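# Refit the cheque scanner's cover and snap it shut

## Task

Place the cover back onto the cheque scanner with its slanted face toward the front, then press it down until it latches with a click. The ink cartridge has to remain seated in its cradle, both hands must be clear of the cover at the end, and the cheque scanner and any water bottle must still be upright.

## Robot and tools

Robot: two arms, left_arm and right_arm, each with a five-fingered hand. right_arm carries a right hand and left_arm a left hand that mirrors it. Calibrated bases in the scene frame: left_arm at (-0.019, +0.362, 0) m, right_arm at (+0.005, -0.347, 0) m, each turned only slightly about z. A camera stand sits behind the arms.

Scene frame: origin at table-top height, halfway between the two nominal bases; +x points out over the table, +z up, +y toward left_arm. Arm names do not match image left and right.

Hand point and hand axes (right hand): +z runs along the straight fingers toward the tips; +x crosses the palm away from the thumb; +y points out of the palm, whose face lies at y = -0.062. The straight fingers reach about 0.139 m past knuckles at z = -0.017. A rigid mast near the wrist (x +0.05 to +0.10, z -0.16 to -0.11, y up to +0.06) can strike objects. On the left hand, +x points toward the thumb, so the mast's x values flip sign. Fingertips have rubber caps; the rest is hard plastic.

execute_actions(actions, cameras). actions is a list of actions run one after another, each lasting 0.5 s. An action is a table of 1 to 15 rows, one row per 1/30 s step; if it has fewer than 15 rows, its final row repeats. Every row is a single list of 48 numbers, all in [-1, 1], covering both arms even when only one moves:
- 1-6: left_arm dx, dy, dz, rx, ry, rz
- 7-22: left hand's 16 hinge goals
- 23-24: left current_limit, speed
- 25-30: right_arm dx, dy, dz, rx, ry, rz
- 31-46: right hand's 16 hinge goals
- 47-48: right current_limit, speed

Arm numbers are offsets, not poses. They are measured along scene-frame axes from that arm's Hand target as it stood when the action began; every row in the action refers back to that same starting target, not to the previous row. Sending the same offset again in a later action moves the arm further. Scale: 1.0 equals 0.6 m for dx, dy, dz and 180 degrees for rx, ry, rz, which together form a single rotation vector turning the hand about its Hand target position. A translation longer than 1.0 is shortened. The commanded orientation is limited to 40 degrees from the measured one at each step. All zeros re-requests the current target, which helps the hand close a gap where it has settled short. If it still rests short, send the remaining distance as an offset. To stop pressing against something, command the target back beyond the hand point. right_arm's elbow droops under load, so aim somewhat high. Friction can leave a resting hand a few cm off target without any contact.

Hand numbers are absolute goals, not offsets. Each maps linearly between a hinge's two stops. Order for each hand: index_mcp, index_abd, index_pip, index_dip, middle_mcp, middle_abd, middle_pip, middle_dip, ring_mcp, ring_abd, ring_pip, ring_dip, thumb_cmc, thumb_axl, thumb_mcp, thumb_ipl. Straight values are: _mcp +0.75, _abd 0.00, _pip +0.58, _dip +0.70, thumb_cmc +0.71, thumb_axl +0.68, thumb_mcp +0.23, thumb_ipl +0.17. Moving toward -1 curls fingers toward the palm and swings the thumb round in front of it. A 0 is a real goal, so to keep a hand as it is, send back its hand_goal, hand_current_limit and hand_speed.

current_limit maps -1 to 0 mA and +1 to 550 mA, with a floor of 11 mA. Low values may not lift a finger. speed sets hinge speed to (speed + 1)/2 of 8.5 rad/s. They start at +0.4 and -0.6 and keep their last written value. A finger only squeezes while its goal lies past the object's surface.

cameras: list of names, ["all"], or []. If omitted or null, you get all cameras for an empty actions list and none otherwise. An unknown name rejects the call. An empty actions list returns state plus images. Cameras are cam_head_left, cam_head_right, cam_high, cam_left_wrist and cam_right_wrist, each 672x504.

zoom_image(camera, region): gives a closer look at the latest image from one of those five cameras. region is [x0, y0, x1, y1] in image pixels, origin at top-left, no more than 504 wide and 504 tall.

finished_scene(scene): ends the current scene, given its number, and cannot be reversed. Call it only once the cover is latched and stays that way without the hands.

Results: end_effector_position (m) and end_effector_quat_wxyz per arm in the scene frame, which can be off by a few cm. Hand target is the last commanded pose after clipping, and the base for the next offsets. Joint velocities may read "within noise". Joint torques include gravity, with sign toward increasing joint position; numbers 3 and 4 wrap at ±28 N m. Per hand, one entry per motor in the order above: hand_goal, hand_measured, hand_current_ma (positive pushes toward -1), and hand_state (moving, goal, blocked, overload), plus hand_current_limit and hand_speed. A MOTOR HOT line means a motor has passed 85 °C. OVER-TEMPERATURE FAULT means that arm has dropped and stopped.

Avoid these:
- Dropping the cover or letting go while it is moving, and slamming or pushing hard.
- Striking the table, stand or heavy items.
- Letting anything fall from the table, or tipping the scanner or a bottle.
- Any hit or squeeze between the two arms, including one hand gripping the other's fingers.
- Keeping a motor at 495 mA or more for 5 s, which shuts it down for 10 s.
- Long stretched holds that overheat joints.

An arm stop discards hand commands. Loose objects may get nudged occasionally. Move smoothly and use modest effort.

Each tool is called after "Call:" as name([rows], argument=value, ...), one row to a line, values as JSON.

## Session

Call:
execute_actions(actions=[])

Scene clock: 0.00 s.
left_arm: end_effector_position=(+0.5977, -0.0527, +0.1898) hand_goal=(+0.754, +0.000, +0.576, +0.696, +0.754, +0.000, +0.576, +0.696, +0.754, +0.000, +0.576, +0.696, +0.714, +0.678, +0.226, +0.168) hand_measured=(+0.754, +0.000, +0.576, +0.696, +0.754, +0.000, +0.576, +0.696, +0.754, +0.000, +0.576, +0.696, +0.714, +0.678, +0.226, +0.168) hand_current_ma=(+0, +0, +0, +0, +0, +0, +0, +0, +0, +0, +0, +0, +0, +0, +0, +0) hand_state=(goal, goal, goal, goal, goal, goal, goal, goal, goal, goal, goal, goal, goal, goal, goal, goal) hand_current_limit=0.40 hand_speed=-0.60 end_effector_quat_wxyz=(+0.130, +0.123, +0.975, -0.131) | right_arm: end_effector_position=(+0.2702, -0.4769, +0.2687) hand_goal=(+0.754, +0.000, +0.576, +0.696, +0.754, +0.000, +0.576, +0.696, +0.754, +0.000, +0.576, +0.696, +0.714, +0.678, +0.226, +0.168) hand_measured=(+0.754, +0.000, +0.576, +0.696, +0.754, +0.000, +0.576, +0.696, +0.754, +0.000, +0.576, +0.696, +0.714, +0.678, +0.226, +0.168) hand_current_ma=(+0, +0, +0, +0, +0, +0, +0, +0, +0, +0, +0, +0, +0, +0, +0, +0) hand_state=(goal, goal, goal, goal, goal, goal, goal, goal, goal, goal, goal, goal, goal, goal, goal, goal) hand_current_limit=0.40 hand_speed=-0.60 end_effector_quat_wxyz=(+0.033, +0.894, +0.200, +0.400)
Joint positions: left_arm=[-0.646 2.337 2.575 -1.449 0.092 -1.997] | right_arm=[-0.41 0.467 0.67 -1.039 -0.419 0.845]
Joint velocities: within noise
Joint torques (N m): no reading
Heat: left arm: hottest waist 36 °C; right arm: hottest waist 34 °C.
Hand target: left_arm +0.6011, -0.0554, +0.1913; +0.135, +0.123, +0.974, -0.134 | right_arm +0.2726, -0.4781, +0.2843; +0.042, +0.888, +0.202, +0.410

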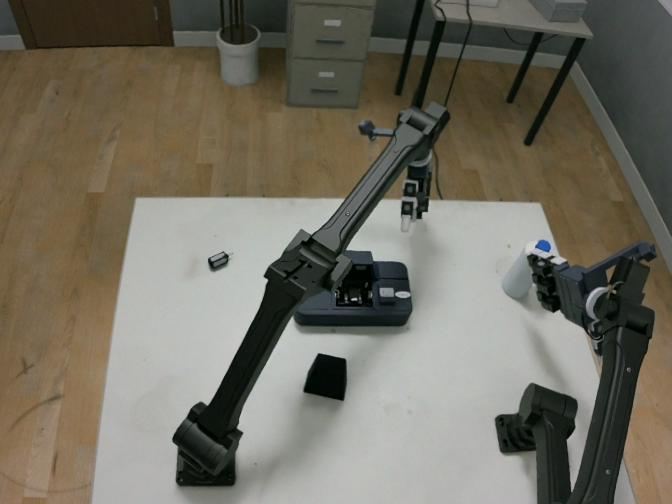

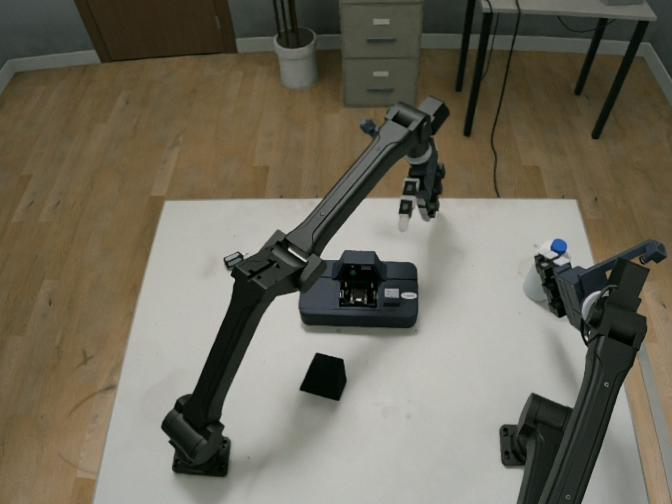

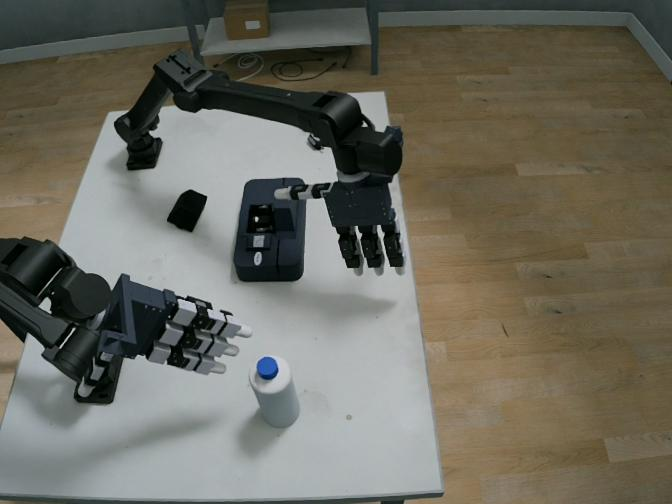

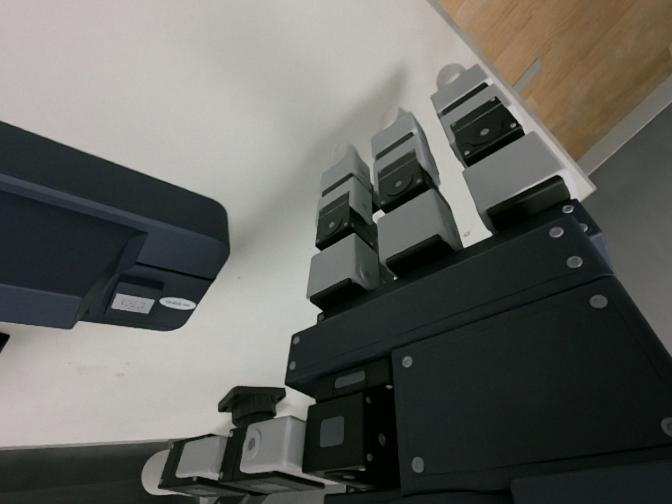

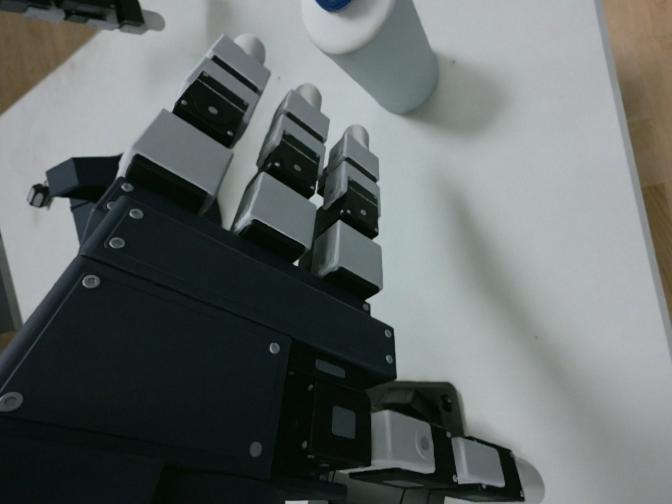

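Call:
zoom_image(camera="cam_head_right", region=[270, 230, 450, 410])

Call:
zoom_image(camera="cam_high", region=[150, 140, 330, 300])

Call:
zoom_image(camera="cam_head_left", region=[190, 230, 430, 410])

Scaled by 2.800 from the camera's 672x504 image, which has a finer 960x720 frame.

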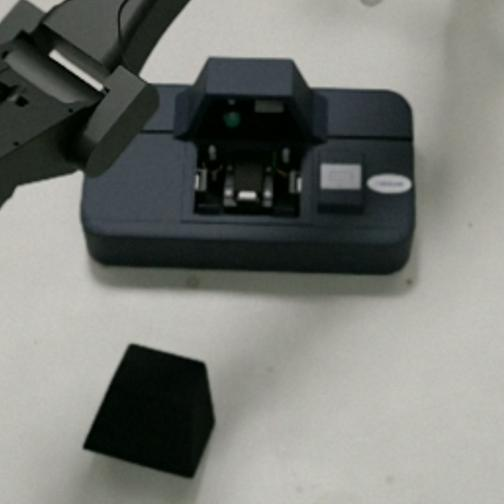

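Scaled by 2.800 from the camera's 672x504 image, which has a finer 960x720 frame.

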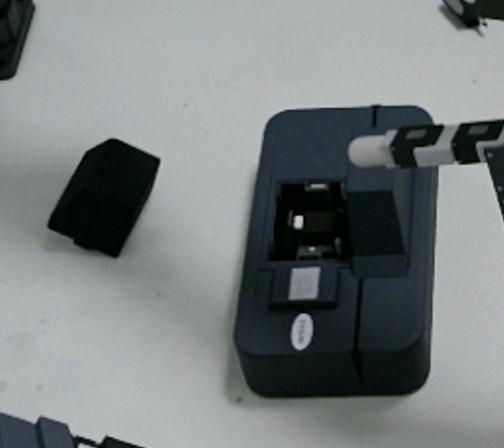

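Scaled by 2.100 from the camera's 672x504 image, which has a finer 960x720 frame.

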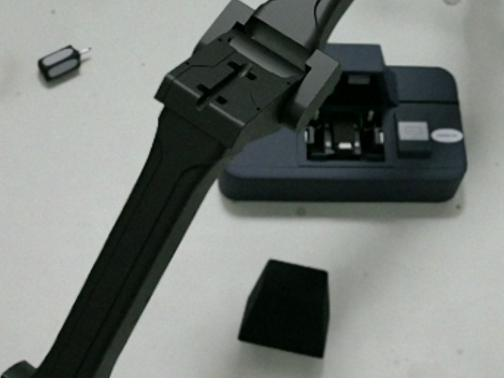

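Call:
execute_actions([
  [[-0.05,0,0.12,0,0,0,0.754,0,0.576,0.696,0.754,0,0.576,0.696,0.754,0,0.576,0.696,0.714,0.678,0.226,0.168,0.4,-0.6,0,0,0,0,0,0,0.754,0,0.576,0.696,0.754,0,0.576,0.696,0.754,0,0.576,0.696,0.714,0.678,0.226,0.168,0.4,-0.6]],
  [[-0.05,0.1,0.1,0,0,0.05,0.754,0,0.576,0.696,0.754,0,0.576,0.696,0.754,0,0.576,0.696,0.714,0.678,0.226,0.168,0.4,-0.6,0,0,0,0,0,0,0.754,0,0.576,0.696,0.754,0,0.576,0.696,0.754,0,0.576,0.696,0.714,0.678,0.226,0.168,0.4,-0.6]],
  [[-0.05,0.17,0,0,0,0.07,0.754,0,0.576,0.696,0.754,0,0.576,0.696,0.754,0,0.576,0.696,0.714,0.678,0.226,0.168,0.4,-0.6,0,0,0,0,0,0,0.754,0,0.576,0.696,0.754,0,0.576,0.696,0.754,0,0.576,0.696,0.714,0.678,0.226,0.168,0.4,-0.6]],
  [[-0.05,0.17,0,0,0,0.07,0.754,0,0.576,0.696,0.754,0,0.576,0.696,0.754,0,0.576,0.696,0.714,0.678,0.226,0.168,0.4,-0.6,0,0,0,0,0,0,0.754,0,0.576,0.696,0.754,0,0.576,0.696,0.754,0,0.576,0.696,0.714,0.678,0.226,0.168,0.4,-0.6]],
], cameras=["cam_head_right", "cam_high"])

Scene clock: 65.83 s.
left_arm: end_effector_position=(+0.4799, +0.2133, +0.3234) hand_goal=(+0.754, +0.000, +0.576, +0.696, +0.754, +0.000, +0.576, +0.696, +0.754, +0.000, +0.576, +0.696, +0.714, +0.678, +0.226, +0.168) hand_measured=(+0.752, +0.000, +0.576, +0.696, +0.752, +0.000, +0.576, +0.696, +0.752, +0.000, +0.576, +0.696, +0.714, +0.678, +0.224, +0.168) hand_current_ma=(-3, +0, +1, +0, -3, +0, +1, +0, -4, +0, +1, +0, +0, -1, -6, +0) hand_state=(goal, goal, goal, goal, goal, goal, goal, goal, goal, goal, goal, goal, goal, goal, goal, goal) hand_current_limit=0.40 hand_speed=-0.60 end_effector_quat_wxyz=(+0.151, -0.054, +0.982, -0.101) | right_arm: end_effector_position=(+0.2702, -0.4769, +0.2687) hand_goal=(+0.754, +0.000, +0.576, +0.696, +0.754, +0.000, +0.576, +0.696, +0.754, +0.000, +0.576, +0.696, +0.714, +0.678, +0.226, +0.168) hand_measured=(+0.754, +0.000, +0.576, +0.696, +0.754, +0.000, +0.576, +0.696, +0.754, +0.000, +0.576, +0.696, +0.714, +0.678, +0.226, +0.168) hand_current_ma=(-1, +0, +1, +0, -1, +0, +1, +0, -1, +0, +1, +0, +0, -1, -1, +0) hand_state=(goal, goal, goal, goal, goal, goal, goal, goal, goal, goal, goal, goal, goal, goal, goal, goal) hand_current_limit=0.40 hand_speed=-0.60 end_effector_quat_wxyz=(+0.033, +0.894, +0.200, +0.400)
Joint positions: left_arm=[-0.377 1.629 1.827 -1.406 0.052 -2.082] | right_arm=[-0.41 0.467 0.67 -1.039 -0.419 0.845]
Joint torques (N m): left_arm=[-1.32 -16.79 8.03 1.24 0.02 -0.12] | right_arm=[-0.15 1.96 10.44 1.85 -0.38 -0.12]
Heat: left arm: hottest shoulder 43 °C; right arm: hottest elbow 42 °C.
Hand target: left_arm +0.4812, +0.2088, +0.3232; +0.168, -0.169, +0.967, -0.089 | right_arm +0.2726, -0.4781, +0.2843; +0.042, +0.888, +0.202, +0.410
Off the commanded pose: left_arm 0.005 m, 13 deg | right_arm 0.016 m, 2 deg.
joint sent to its limit (left arm) — joint 6 (wrist roll), lower limit. The joint targets are off in orientation, not in position.
Images, in order (width x height): cam_head_right 672x504, cam_high 672x504.

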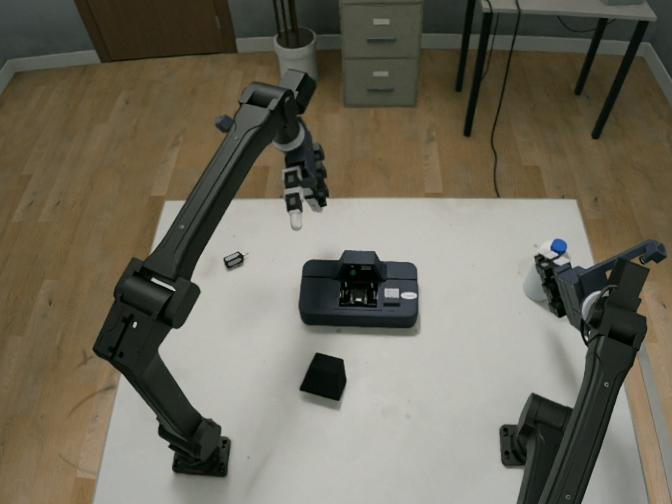

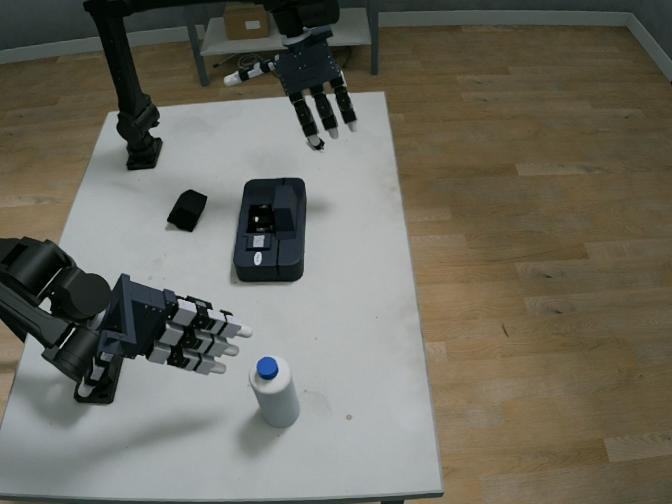

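Call:
zoom_image(camera="cam_head_right", region=[280, 330, 370, 420])

Call:
zoom_image(camera="cam_high", region=[150, 170, 240, 250])

Call:
zoom_image(camera="cam_high", region=[220, 160, 330, 300])

Call:
zoom_image(camera="cam_head_right", region=[290, 235, 430, 345])

Scaled by 5.600 from the camera's 672x504 image, which has a finer 960x720 frame.

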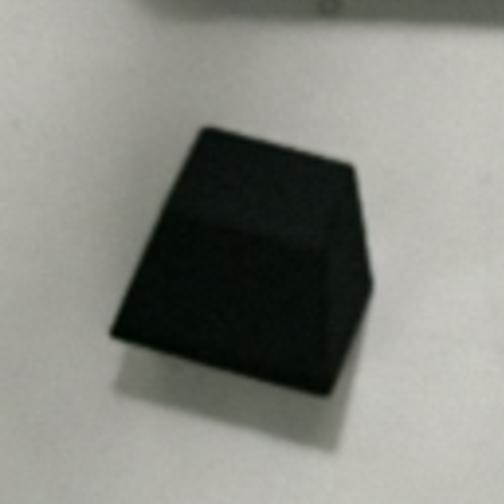

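Scaled by 5.600 from the camera's 672x504 image, which has a finer 960x720 frame.

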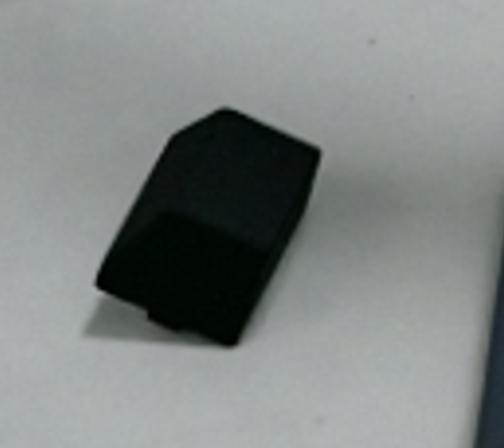

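Scaled by 3.600 from the camera's 672x504 image, which has a finer 960x720 frame.

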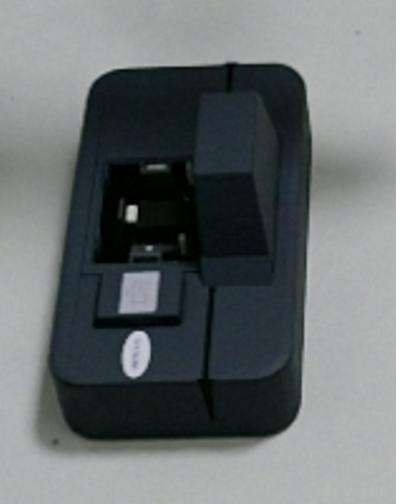

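Scaled by 3.600 from the camera's 672x504 image, which has a finer 960x720 frame.

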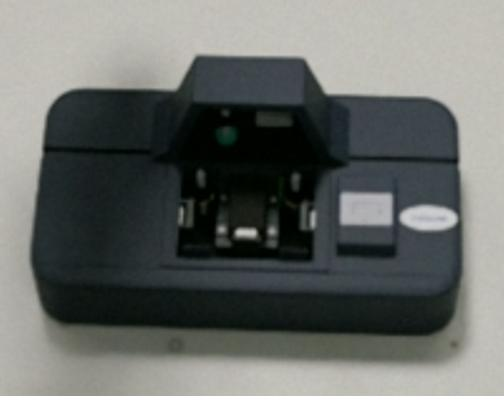

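Call:
execute_actions([
  [[0,0,0,0,0,-0.07,0.754,0,0.576,0.696,0.754,0,0.576,0.696,0.754,0,0.576,0.696,0.714,0.678,0.226,0.168,0.4,-0.6,0,0.12,0,0,0,0,0.754,0,0.576,0.696,0.754,0,0.576,0.696,0.754,0,0.576,0.696,0.714,0.678,0.226,0.168,0.4,-0.6]],
  [[0,0,0,0,0,0,0.754,0,0.576,0.696,0.754,0,0.576,0.696,0.754,0,0.576,0.696,0.714,0.678,0.226,0.168,0.4,-0.6,0,0.15,0,0,0,0,0.754,0,0.576,0.696,0.754,0,0.576,0.696,0.754,0,0.576,0.696,0.714,0.678,0.226,0.168,0.4,-0.6]],
  [[0,0,0,0,0,0,0.754,0,0.576,0.696,0.754,0,0.576,0.696,0.754,0,0.576,0.696,0.714,0.678,0.226,0.168,0.4,-0.6,0,0.15,0,0,0,0,0.754,0,0.576,0.696,0.754,0,0.576,0.696,0.754,0,0.576,0.696,0.714,0.678,0.226,0.168,0.4,-0.6]],
], cameras=["cam_right_wrist", "cam_head_right"])

Scene clock: 137.80 s.
left_arm: end_effector_position=(+0.4809, +0.2128, +0.3221) hand_goal=(+0.754, +0.000, +0.576, +0.696, +0.754, +0.000, +0.576, +0.696, +0.754, +0.000, +0.576, +0.696, +0.714, +0.678, +0.226, +0.168) hand_measured=(+0.752, +0.000, +0.576, +0.696, +0.752, +0.000, +0.576, +0.696, +0.752, +0.000, +0.576, +0.696, +0.714, +0.678, +0.224, +0.168) hand_current_ma=(-3, +0, +1, +0, -3, +0, +1, +0, -4, +0, +1, +0, +0, -1, -6, +0) hand_state=(goal, goal, goal, goal, goal, goal, goal, goal, goal, goal, goal, goal, goal, goal, goal, goal) hand_current_limit=0.40 hand_speed=-0.60 end_effector_quat_wxyz=(+0.152, -0.054, +0.982, -0.102) | right_arm: end_effector_position=(+0.2688, -0.2348, +0.2644) hand_goal=(+0.754, +0.000, +0.576, +0.696, +0.754, +0.000, +0.576, +0.696, +0.754, +0.000, +0.576, +0.696, +0.714, +0.678, +0.226, +0.168) hand_measured=(+0.756, +0.002, +0.576, +0.696, +0.756, +0.002, +0.576, +0.696, +0.756, +0.002, +0.576, +0.696, +0.716, +0.678, +0.224, +0.168) hand_current_ma=(+4, +2, +1, +0, +5, +2, +1, +0, +6, +2, +1, +0, +2, -1, -2, +0) hand_state=(goal, goal, goal, goal, goal, goal, goal, goal, goal, goal, goal, goal, goal, goal, goal, goal) hand_current_limit=0.40 hand_speed=-0.60 end_effector_quat_wxyz=(+0.055, +0.890, +0.217, +0.397)
Joint positions: left_arm=[-0.377 1.629 1.823 -1.399 0.052 -2.082] | right_arm=[1.035 0.774 0.754 -0.955 0.61 1.897]
Joint torques (N m): left_arm=[-0.85 -18.43 7.83 1.17 0.11 -0.11] | right_arm=[0.26 -0.32 11.97 1.26 0.95 0.03]
Heat: left arm: hottest elbow 40 °C; right arm: hottest elbow 46 °C.
Hand target: left_arm +0.4812, +0.2088, +0.3232; +0.158, -0.061, +0.980, -0.107 | right_arm +0.2726, -0.2261, +0.2844; +0.042, +0.888, +0.202, +0.410
Off the commanded pose: left_arm 0.004 m, 1 deg | right_arm 0.022 m, 3 deg.
joint sent to its limit (left arm) — joint 6 (wrist roll), lower limit. The joint targets still meet the commanded pose.
Images, in order (width x height): cam_head_right 672x504, cam_right_wrist 672x504.

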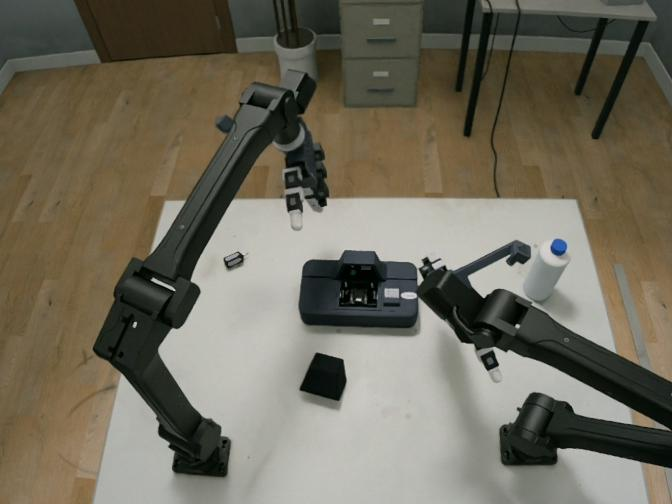

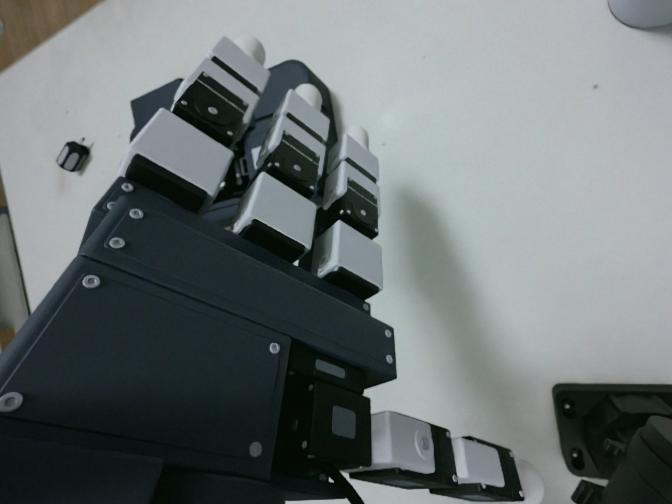

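Call:
execute_actions([
  [[0,0,0,0,0,0,0.754,0,0.576,0.696,0.754,0,0.576,0.696,0.754,0,0.576,0.696,0.714,0.678,0.226,0.168,0.4,-0.6,-0.05,0.12,0,0.129,0.085,-0.0233,0.754,0,-0.08,0.044,0.754,0,-0.08,0.044,0.754,0,-0.08,0.044,-0.571,0.678,0.226,-0.265,0.4,-0.4]],
  [[0,0,0,0,0,0,0.754,0,0.576,0.696,0.754,0,0.576,0.696,0.754,0,0.576,0.696,0.714,0.678,0.226,0.168,0.4,-0.6,-0.05,0.12,0,0.129,0.085,-0.0233,0.754,0,-0.08,0.044,0.754,0,-0.08,0.044,0.754,0,-0.08,0.044,-0.571,0.678,0.226,-0.265,0.4,-0.4]],
  [[0,0,0,0,0,0,0.754,0,0.576,0.696,0.754,0,0.576,0.696,0.754,0,0.576,0.696,0.714,0.678,0.226,0.168,0.4,-0.6,-0.05,0.12,0,0.129,0.085,-0.0233,0.754,0,-0.08,0.044,0.754,0,-0.08,0.044,0.754,0,-0.08,0.044,-0.571,0.678,0.226,-0.265,0.4,-0.4]],
], cameras=["cam_right_wrist", "cam_head_right", "cam_high"])

Scene clock: 161.00 s.
left_arm: end_effector_position=(+0.4809, +0.2128, +0.3221) hand_goal=(+0.754, +0.000, +0.576, +0.696, +0.754, +0.000, +0.576, +0.696, +0.754, +0.000, +0.576, +0.696, +0.714, +0.678, +0.226, +0.168) hand_measured=(+0.752, +0.000, +0.576, +0.696, +0.752, +0.000, +0.576, +0.696, +0.752, +0.000, +0.576, +0.696, +0.714, +0.678, +0.224, +0.168) hand_current_ma=(-3, +0, +1, +0, -3, +0, +1, +0, -4, +0, +1, +0, +0, -1, -6, +0) hand_state=(goal, goal, goal, goal, goal, goal, goal, goal, goal, goal, goal, goal, goal, goal, goal, goal) hand_current_limit=0.40 hand_speed=-0.60 end_effector_quat_wxyz=(+0.152, -0.054, +0.982, -0.102) | right_arm: end_effector_position=(+0.1747, -0.0166, +0.2652) hand_goal=(+0.754, +0.000, -0.080, +0.044, +0.754, +0.000, -0.080, +0.044, +0.754, +0.000, -0.080, +0.044, -0.570, +0.678, +0.226, -0.264) hand_measured=(+0.748, +0.002, -0.078, +0.048, +0.746, +0.002, -0.078, +0.048, +0.746, +0.002, -0.078, +0.046, -0.566, +0.678, +0.224, -0.262) hand_current_ma=(-16, +2, +4, +7, -17, +2, +3, +5, -18, +2, +2, +5, +7, -1, -3, +3) hand_state=(goal, goal, goal, goal, goal, goal, goal, goal, goal, goal, goal, goal, goal, goal, goal, goal) hand_current_limit=0.40 hand_speed=-0.40 end_effector_quat_wxyz=(-0.476, +0.839, +0.254, -0.065)
Joint positions: left_arm=[-0.377 1.629 1.823 -1.399 0.052 -2.082] | right_arm=[0.88 1.09 1.083 -1.004 -0.883 2.095]
Joint torques (N m): left_arm=[-1.26 -18.9 7.73 1.2 0.12 -0.15] | right_arm=[-1.03 -4.42 11.95 0.83 -1.09 0.1]
Heat: left arm: hottest elbow 41 °C; right arm: hottest elbow 48 °C.
Hand target: left_arm +0.4812, +0.2088, +0.3232; +0.158, -0.061, +0.980, -0.107 | right_arm +0.1827, -0.0101, +0.2845; -0.498, +0.862, -0.065, +0.062
Off the commanded pose: left_arm 0.004 m, 1 deg | right_arm 0.022 m, 50 deg; orientation clipped.
joint sent to its limit (left arm) — joint 6 (wrist roll), lower limit. The joint targets still meet the commanded pose.
joint sent to its limit (right arm) — joint 6 (wrist roll), upper limit. The joint targets are off in orientation, not in position.
Images, in order (width x height): cam_head_right 672x504, cam_high 672x504, cam_right_wrist 672x504.

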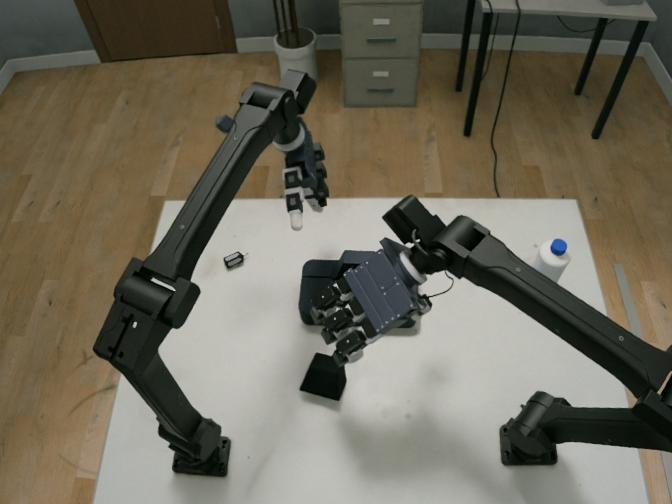

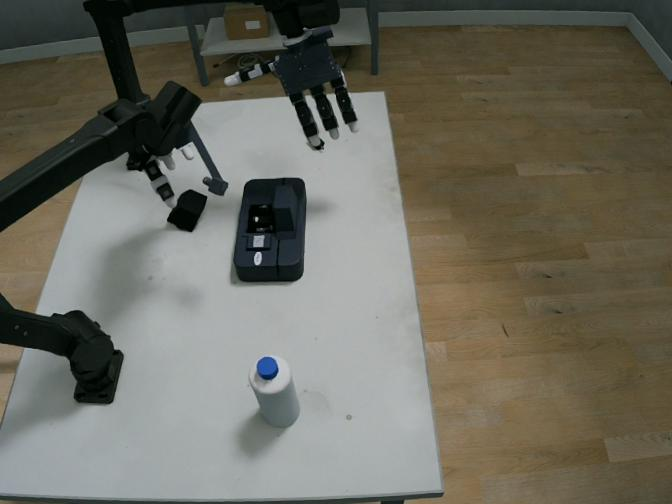

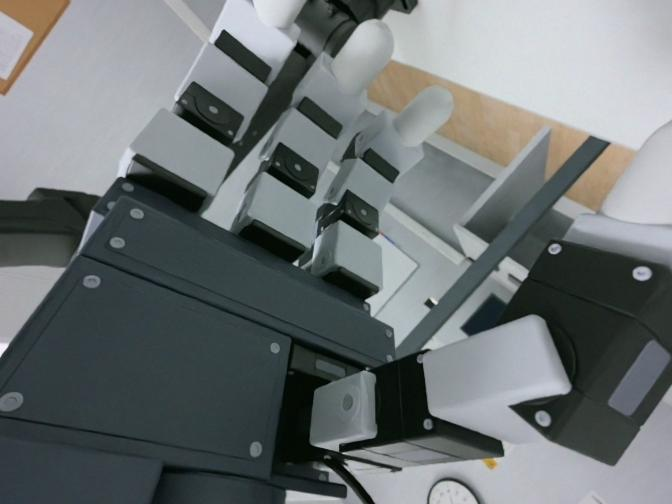

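Call:
execute_actions([
  [[-0.135,0.05,-0.02,-0.1235,0.0575,-0.0947,0.754,0,-0.08,0.044,0.754,0,-0.08,0.044,0.754,0,-0.08,0.044,-0.571,0.678,0.226,-0.265,0.4,-0.4,0.036,-0.18,0,-0.12,-0.092,0.006,0.754,0,0.576,0.696,0.754,0,0.576,0.696,0.754,0,0.576,0.696,0.714,0.678,0.226,0.168,0.4,-0.4]],
  [[-0.133,0,-0.033,-0.1235,0.0575,-0.0947,0.754,0,-0.08,0.044,0.754,0,-0.08,0.044,0.754,0,-0.08,0.044,-0.571,0.678,0.226,-0.265,0.4,-0.4,0.036,-0.18,0,-0.12,-0.092,0.006,0.754,0,0.576,0.696,0.754,0,0.576,0.696,0.754,0,0.576,0.696,0.714,0.678,0.226,0.168,0.4,-0.4]],
  [[-0.133,-0.067,-0.05,0,0,0,0.754,0,-0.08,0.044,0.754,0,-0.08,0.044,0.754,0,-0.08,0.044,-0.571,0.678,0.226,-0.265,0.4,-0.4,0.036,-0.18,0,-0.12,-0.092,0.006,0.754,0,0.576,0.696,0.754,0,0.576,0.696,0.754,0,0.576,0.696,0.714,0.678,0.226,0.168,0.4,-0.4]],
  [[-0.117,-0.133,-0.067,0,0,0,0.754,0,-0.08,0.044,0.754,0,-0.08,0.044,0.754,0,-0.08,0.044,-0.571,0.678,0.226,-0.265,0.4,-0.4,0.036,-0.18,0,0,0,0,0.754,0,0.576,0.696,0.754,0,0.576,0.696,0.754,0,0.576,0.696,0.714,0.678,0.226,0.168,0.4,-0.4]],
  [[0,0,0,0,0,0,0.754,0,-0.08,0.044,0.754,0,-0.08,0.044,0.754,0,-0.08,0.044,-0.571,0.678,0.226,-0.265,0.4,-0.4,0,0,0,0,0,0,0.754,0,0.576,0.696,0.754,0,0.576,0.696,0.754,0,0.576,0.696,0.714,0.678,0.226,0.168,0.4,-0.4]],
], cameras=["cam_left_wrist", "cam_head_right", "cam_high"])

Scene clock: 199.57 s.
left_arm: end_effector_position=(+0.1720, +0.1200, +0.2184) hand_goal=(+0.754, +0.000, -0.080, +0.044, +0.754, +0.000, -0.080, +0.044, +0.754, +0.000, -0.080, +0.044, -0.570, +0.678, +0.226, -0.264) hand_measured=(+0.748, +0.000, -0.078, +0.046, +0.748, +0.000, -0.078, +0.046, +0.748, +0.000, -0.078, +0.046, -0.570, +0.678, +0.224, -0.262) hand_current_ma=(-12, +0, +2, +4, -10, +0, +2, +4, -14, +0, +2, +4, -1, -1, -4, +3) hand_state=(goal, goal, goal, goal, goal, goal, goal, goal, goal, goal, goal, goal, goal, goal, goal, goal) hand_current_limit=0.40 hand_speed=-0.40 end_effector_quat_wxyz=(-0.091, +0.145, +0.855, -0.489) | right_arm: end_effector_position=(+0.2671, -0.4393, +0.2671) hand_goal=(+0.754, +0.000, +0.576, +0.696, +0.754, +0.000, +0.576, +0.696, +0.754, +0.000, +0.576, +0.696, +0.714, +0.678, +0.226, +0.168) hand_measured=(+0.756, +0.002, +0.574, +0.694, +0.756, +0.002, +0.576, +0.694, +0.756, +0.002, +0.576, +0.694, +0.714, +0.678, +0.224, +0.166) hand_current_ma=(+4, +2, -1, -5, +4, +2, -1, -4, +4, +2, -1, -3, +1, -1, -4, -7) hand_state=(goal, goal, goal, goal, goal, goal, goal, goal, goal, goal, goal, goal, goal, goal, goal, goal) hand_current_limit=0.40 hand_speed=-0.40 end_effector_quat_wxyz=(+0.037, +0.892, +0.200, +0.405)
Joint positions: left_arm=[-0.522 1.044 0.933 -1.156 1.012 -1.941] | right_arm=[-0.136 0.391 0.638 -1.004 -0.224 1.052]
Joint torques (N m): left_arm=[-1.03 -7.53 7.25 0.92 0.88 -0.19] | right_arm=[-1.08 3.31 11.28 1.39 -0.31 -0.29]
Heat: left arm: hottest elbow 41 °C; right arm: hottest elbow 55 °C.
Hand target: left_arm +0.1703, +0.1187, +0.2212; -0.086, +0.149, +0.855, -0.490 | right_arm +0.2690, -0.4422, +0.2844; +0.043, +0.888, +0.203, +0.411
Off the commanded pose: left_arm 0.003 m, 1 deg | right_arm 0.018 m, 1 deg.
Images, in order (width x height): cam_head_right 672x504, cam_high 672x504, cam_left_wrist 672x504.

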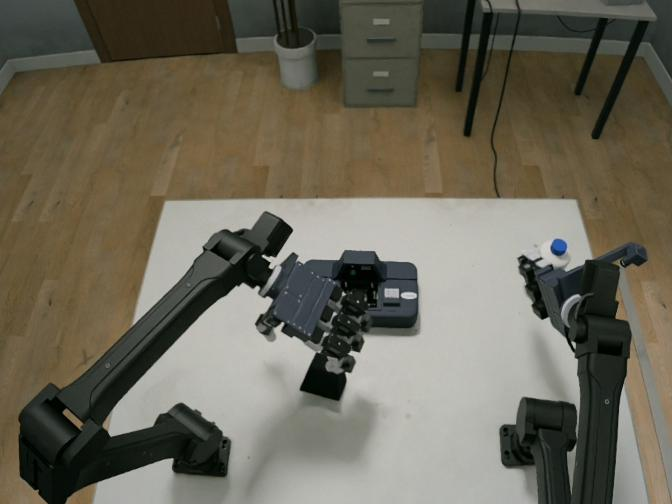

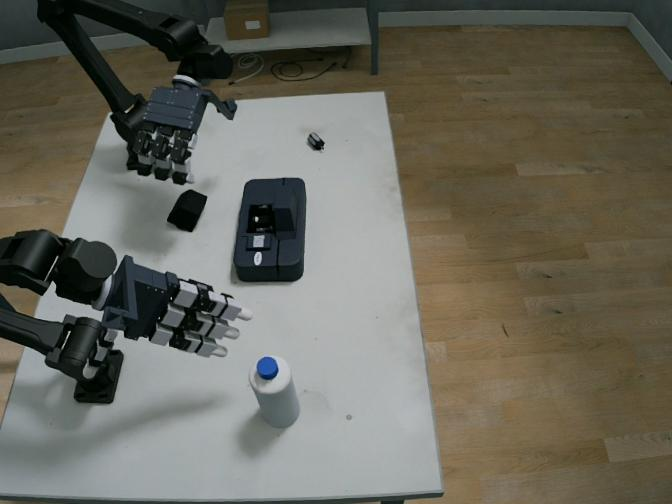

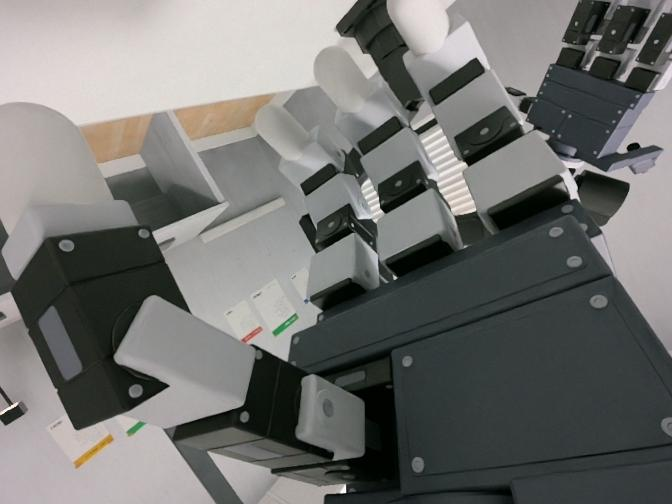

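Call:
zoom_image(camera="cam_head_right", region=[250, 240, 430, 420])

Call:
zoom_image(camera="cam_high", region=[110, 60, 250, 240])

Scaled by 2.800 from the camera's 672x504 image, which has a finer 960x720 frame.

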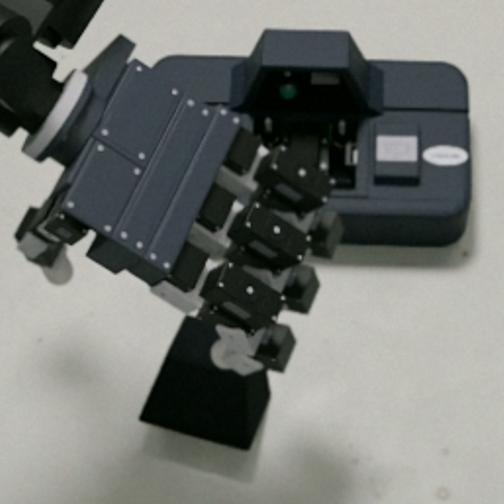

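Scaled by 2.800 from the camera's 672x504 image, which has a finer 960x720 frame.

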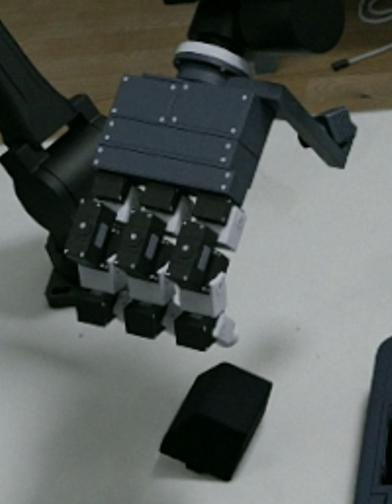

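Call:
execute_actions([
  [[-0.0245,-0.0395,-0.1,0,0,0,0.754,0,-0.08,0.044,0.754,0,-0.08,0.044,0.754,0,-0.08,0.044,-0.571,0.678,0.226,-0.265,0.4,-0.4,0,0,0,0,0,0,0.754,0,0.576,0.696,0.754,0,0.576,0.696,0.754,0,0.576,0.696,0.714,0.678,0.226,0.168,0.4,-0.4]],
  [[0,0,-0.085,0,0,0,0.754,0,-0.08,0.044,0.754,0,-0.08,0.044,0.754,0,-0.08,0.044,-0.571,0.678,0.226,-0.265,0.4,-0.4,0,0,0,0,0,0,0.754,0,0.576,0.696,0.754,0,0.576,0.696,0.754,0,0.576,0.696,0.714,0.678,0.226,0.168,0.4,-0.4]],
], cameras=["cam_left_wrist", "cam_head_right", "cam_high", "cam_head_left"])

Call:
zoom_image(camera="cam_head_right", region=[250, 300, 400, 440])

Call:
zoom_image(camera="cam_high", region=[130, 120, 250, 240])

Scene clock: 218.17 s.
left_arm: end_effector_position=(+0.1550, +0.0992, +0.1106) hand_goal=(+0.754, +0.000, -0.080, +0.044, +0.754, +0.000, -0.080, +0.044, +0.754, +0.000, -0.080, +0.044, -0.570, +0.678, +0.226, -0.264) hand_measured=(+0.748, +0.000, -0.078, +0.046, +0.748, +0.000, -0.078, +0.046, +0.748, +0.000, -0.078, +0.046, -0.570, +0.678, +0.224, -0.262) hand_current_ma=(-12, +0, +2, +4, -10, +0, +2, +4, -14, +0, +2, +4, -1, -1, -4, +3) hand_state=(goal, goal, goal, goal, goal, goal, goal, goal, goal, goal, goal, goal, goal, goal, goal, goal) hand_current_limit=0.40 hand_speed=-0.40 end_effector_quat_wxyz=(-0.087, +0.154, +0.854, -0.490) | right_arm: end_effector_position=(+0.2675, -0.4394, +0.2671) hand_goal=(+0.754, +0.000, +0.576, +0.696, +0.754, +0.000, +0.576, +0.696, +0.754, +0.000, +0.576, +0.696, +0.714, +0.678, +0.226, +0.168) hand_measured=(+0.756, +0.002, +0.574, +0.694, +0.756, +0.002, +0.576, +0.694, +0.756, +0.002, +0.576, +0.694, +0.714, +0.678, +0.224, +0.166) hand_current_ma=(+4, +2, -1, -5, +4, +2, -1, -4, +4, +2, -1, -3, +1, -1, -4, -7) hand_state=(goal, goal, goal, goal, goal, goal, goal, goal, goal, goal, goal, goal, goal, goal, goal, goal) hand_current_limit=0.40 hand_speed=-0.40 end_effector_quat_wxyz=(+0.037, +0.891, +0.201, +0.405)
Joint positions: left_arm=[-0.616 1.097 0.666 -0.702 0.979 -2.082] | right_arm=[-0.141 0.391 0.638 -1.004 -0.229 1.047]
Joint torques (N m): left_arm=[-1.38 -5.25 7.58 1.06 0.93 -0.14] | right_arm=[-1.08 3.37 11.33 1.35 -0.32 -0.3]
Heat: left arm: hottest elbow 41 °C; right arm: hottest elbow 52 °C.
Hand target: left_arm +0.1557, +0.0950, +0.1102; -0.086, +0.148, +0.855, -0.490 | right_arm +0.2691, -0.4422, +0.2845; +0.043, +0.888, +0.204, +0.411
Off the commanded pose: left_arm 0.004 m, 1 deg | right_arm 0.018 m, 1 deg.
joint sent to its limit (left arm) — joint 6 (wrist roll), lower limit. The joint targets still meet the commanded pose.
Images, in order (width x height): cam_head_left 672x504, cam_head_right 672x504, cam_high 672x504, cam_left_wrist 672x504.

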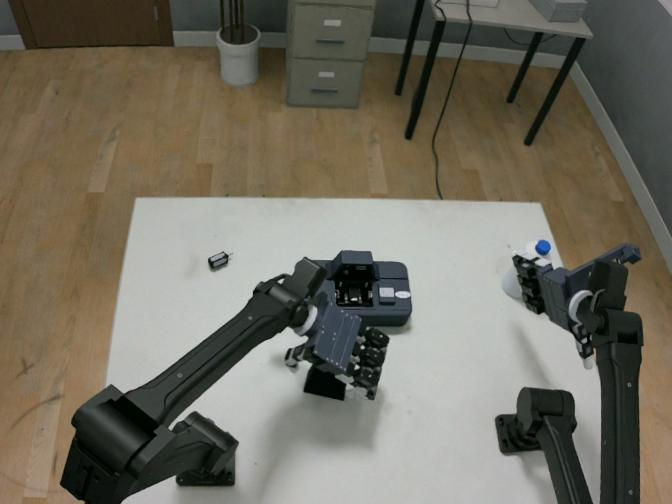

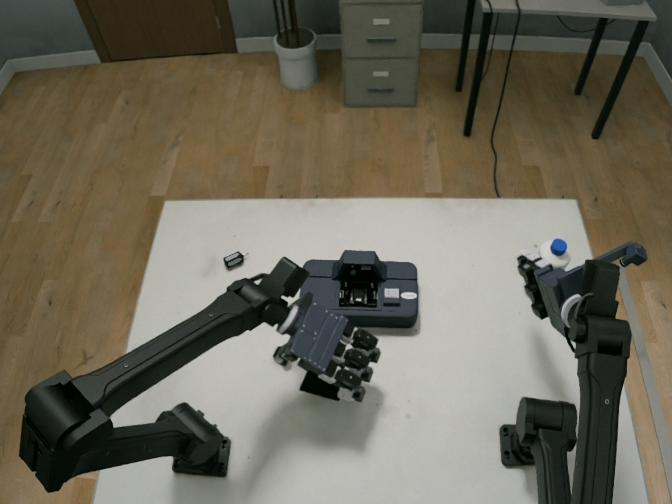

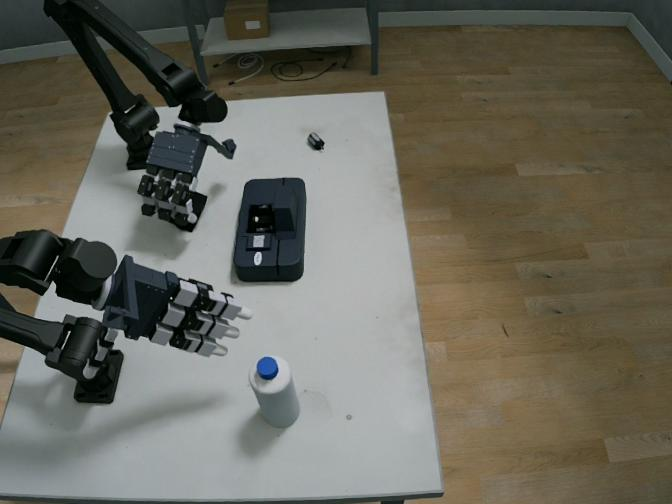

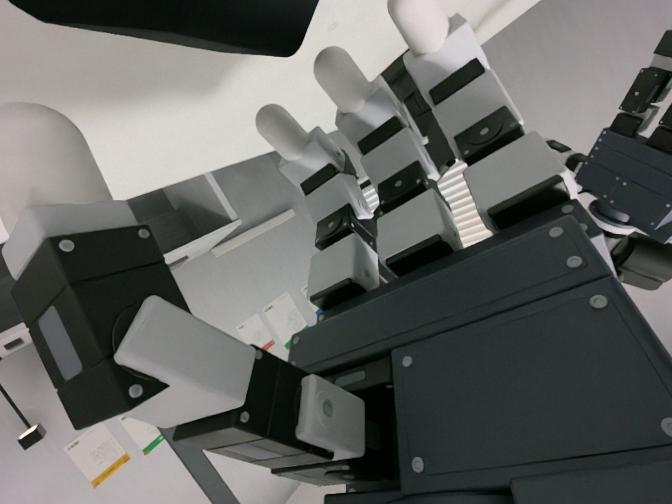

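Scaled by 3.360 from the camera's 672x504 image, which has a finer 960x720 frame.

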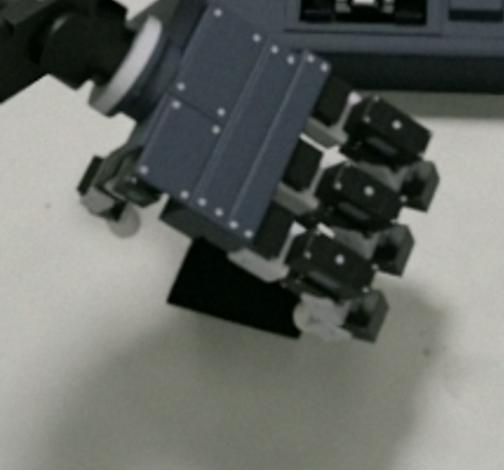

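Scaled by 4.200 from the camera's 672x504 image, which has a finer 960x720 frame.

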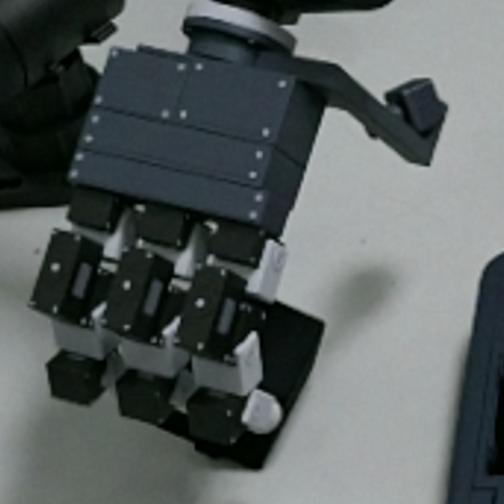

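Call:
execute_actions([
  [[0.0205,-0.005,-0.0917,0,0,0,0.754,0,-0.08,0.044,0.754,0,-0.08,0.044,0.754,0,-0.08,0.044,-0.571,0.678,0.226,-0.265,0.4,-0.4,0,0,0,0,0,0,0.754,0,0.576,0.696,0.754,0,0.576,0.696,0.754,0,0.576,0.696,0.714,0.678,0.226,0.168,0.4,-0.4]],
], cameras=["cam_left_wrist", "cam_head_right", "cam_high"])

Call:
zoom_image(camera="cam_head_right", region=[270, 330, 380, 420])

Call:
zoom_image(camera="cam_high", region=[130, 140, 240, 240])

Call:
zoom_image(camera="cam_left_wrist", region=[0, 0, 480, 300])

Scene clock: 234.07 s.
left_arm: end_effector_position=(+0.1634, +0.0938, +0.0562) hand_goal=(+0.754, +0.000, -0.080, +0.044, +0.754, +0.000, -0.080, +0.044, +0.754, +0.000, -0.080, +0.044, -0.570, +0.678, +0.226, -0.264) hand_measured=(+0.748, +0.000, -0.078, +0.046, +0.748, +0.000, -0.078, +0.046, +0.748, +0.000, -0.078, +0.046, -0.570, +0.678, +0.224, -0.262) hand_current_ma=(-12, +0, +2, +4, -11, +0, +2, +4, -14, +0, +2, +4, -1, -1, -4, +3) hand_state=(goal, goal, goal, goal, goal, goal, goal, goal, goal, goal, goal, goal, goal, goal, goal, goal) hand_current_limit=0.40 hand_speed=-0.40 end_effector_quat_wxyz=(-0.088, +0.152, +0.854, -0.490) | right_arm: end_effector_position=(+0.2675, -0.4394, +0.2671) hand_goal=(+0.754, +0.000, +0.576, +0.696, +0.754, +0.000, +0.576, +0.696, +0.754, +0.000, +0.576, +0.696, +0.714, +0.678, +0.226, +0.168) hand_measured=(+0.756, +0.002, +0.574, +0.694, +0.756, +0.002, +0.576, +0.694, +0.756, +0.002, +0.576, +0.694, +0.714, +0.678, +0.224, +0.166) hand_current_ma=(+4, +2, -1, -5, +4, +2, -1, -4, +4, +2, -1, -3, +1, -1, -4, -7) hand_state=(goal, goal, goal, goal, goal, goal, goal, goal, goal, goal, goal, goal, goal, goal, goal, goal) hand_current_limit=0.40 hand_speed=-0.40 end_effector_quat_wxyz=(+0.037, +0.891, +0.201, +0.405)
Joint positions: left_arm=[-0.613 1.229 0.597 -0.505 0.98 -2.081] | right_arm=[-0.141 0.391 0.638 -1.004 -0.229 1.047]
Joint torques (N m): left_arm=[0.09 -7.12 6.94 1.1 0.92 -0.11] | right_arm=[-1.08 3.31 11.33 1.33 -0.32 -0.3]
Heat: left arm: hottest elbow 40 °C; right arm: hottest elbow 51 °C.
Hand target: left_arm +0.1679, +0.0920, +0.0551; -0.086, +0.148, +0.855, -0.490 | right_arm +0.2691, -0.4422, +0.2845; +0.043, +0.888, +0.204, +0.411
Off the commanded pose: left_arm 0.005 m, 0 deg | right_arm 0.018 m, 1 deg.
Images, in order (width x height): cam_head_right 672x504, cam_high 672x504, cam_left_wrist 672x504.

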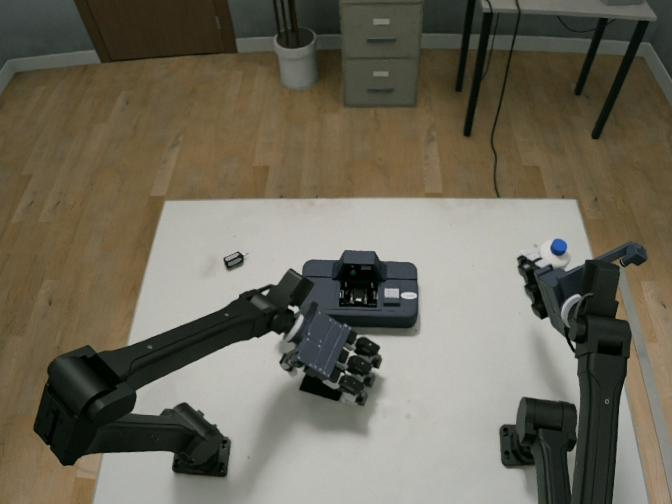

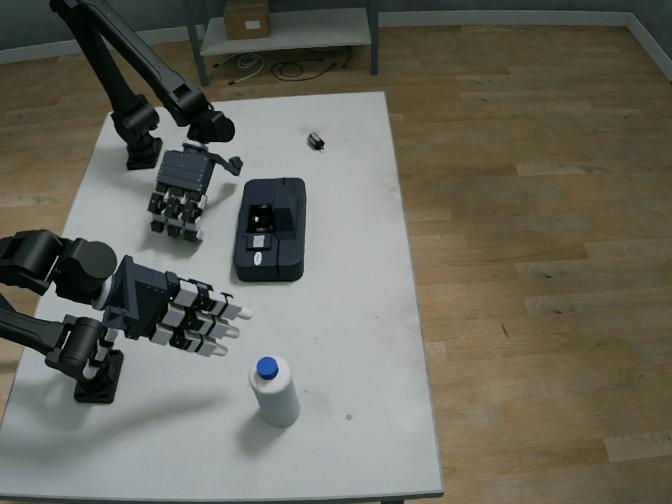

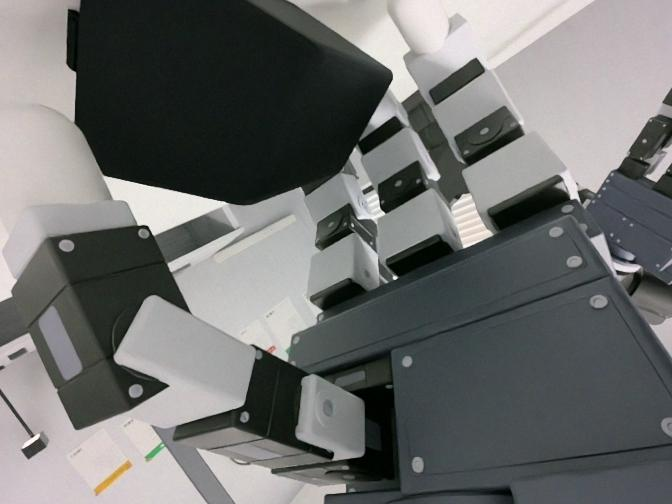

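Scaled by 4.582 from the camera's 672x504 image, which has a finer 960x720 frame.

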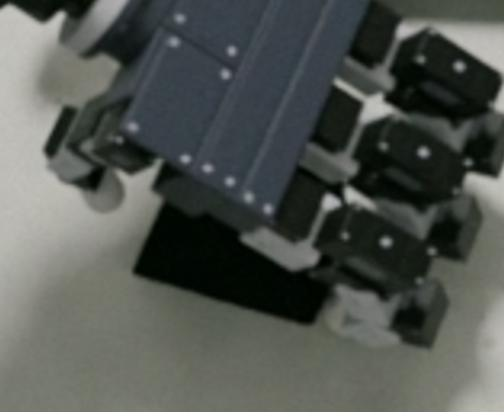

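Scaled by 4.582 from the camera's 672x504 image, which has a finer 960x720 frame.

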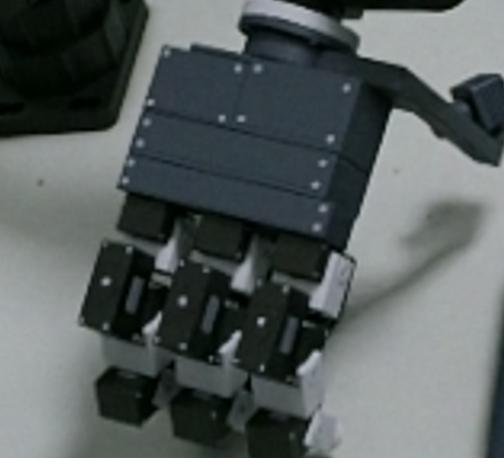

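Scaled by 1.050 from the camera's 672x504 image, which has a finer 960x720 frame.

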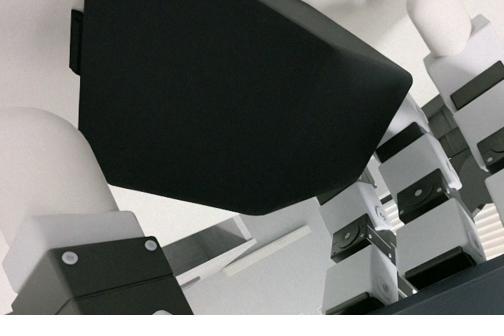

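Call:
zoom_image(camera="cam_left_wrist", region=[60, 0, 420, 220])

Call:
zoom_image(camera="cam_left_wrist", region=[220, 0, 420, 120])

Scaled by 1.400 from the camera's 672x504 image, which has a finer 960x720 frame.

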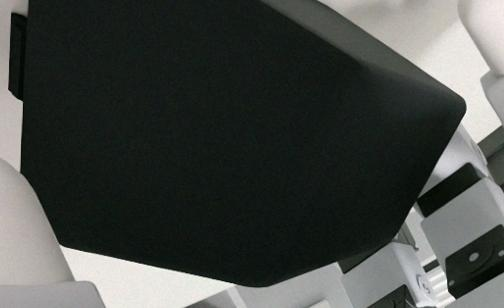

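Scaled by 2.520 from the camera's 672x504 image, which has a finer 960x720 frame.

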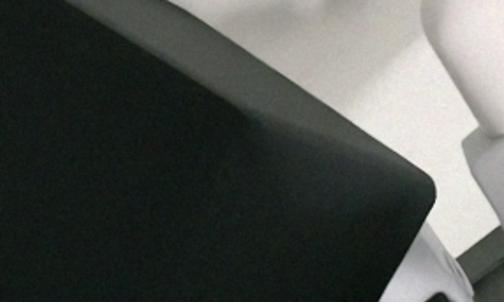

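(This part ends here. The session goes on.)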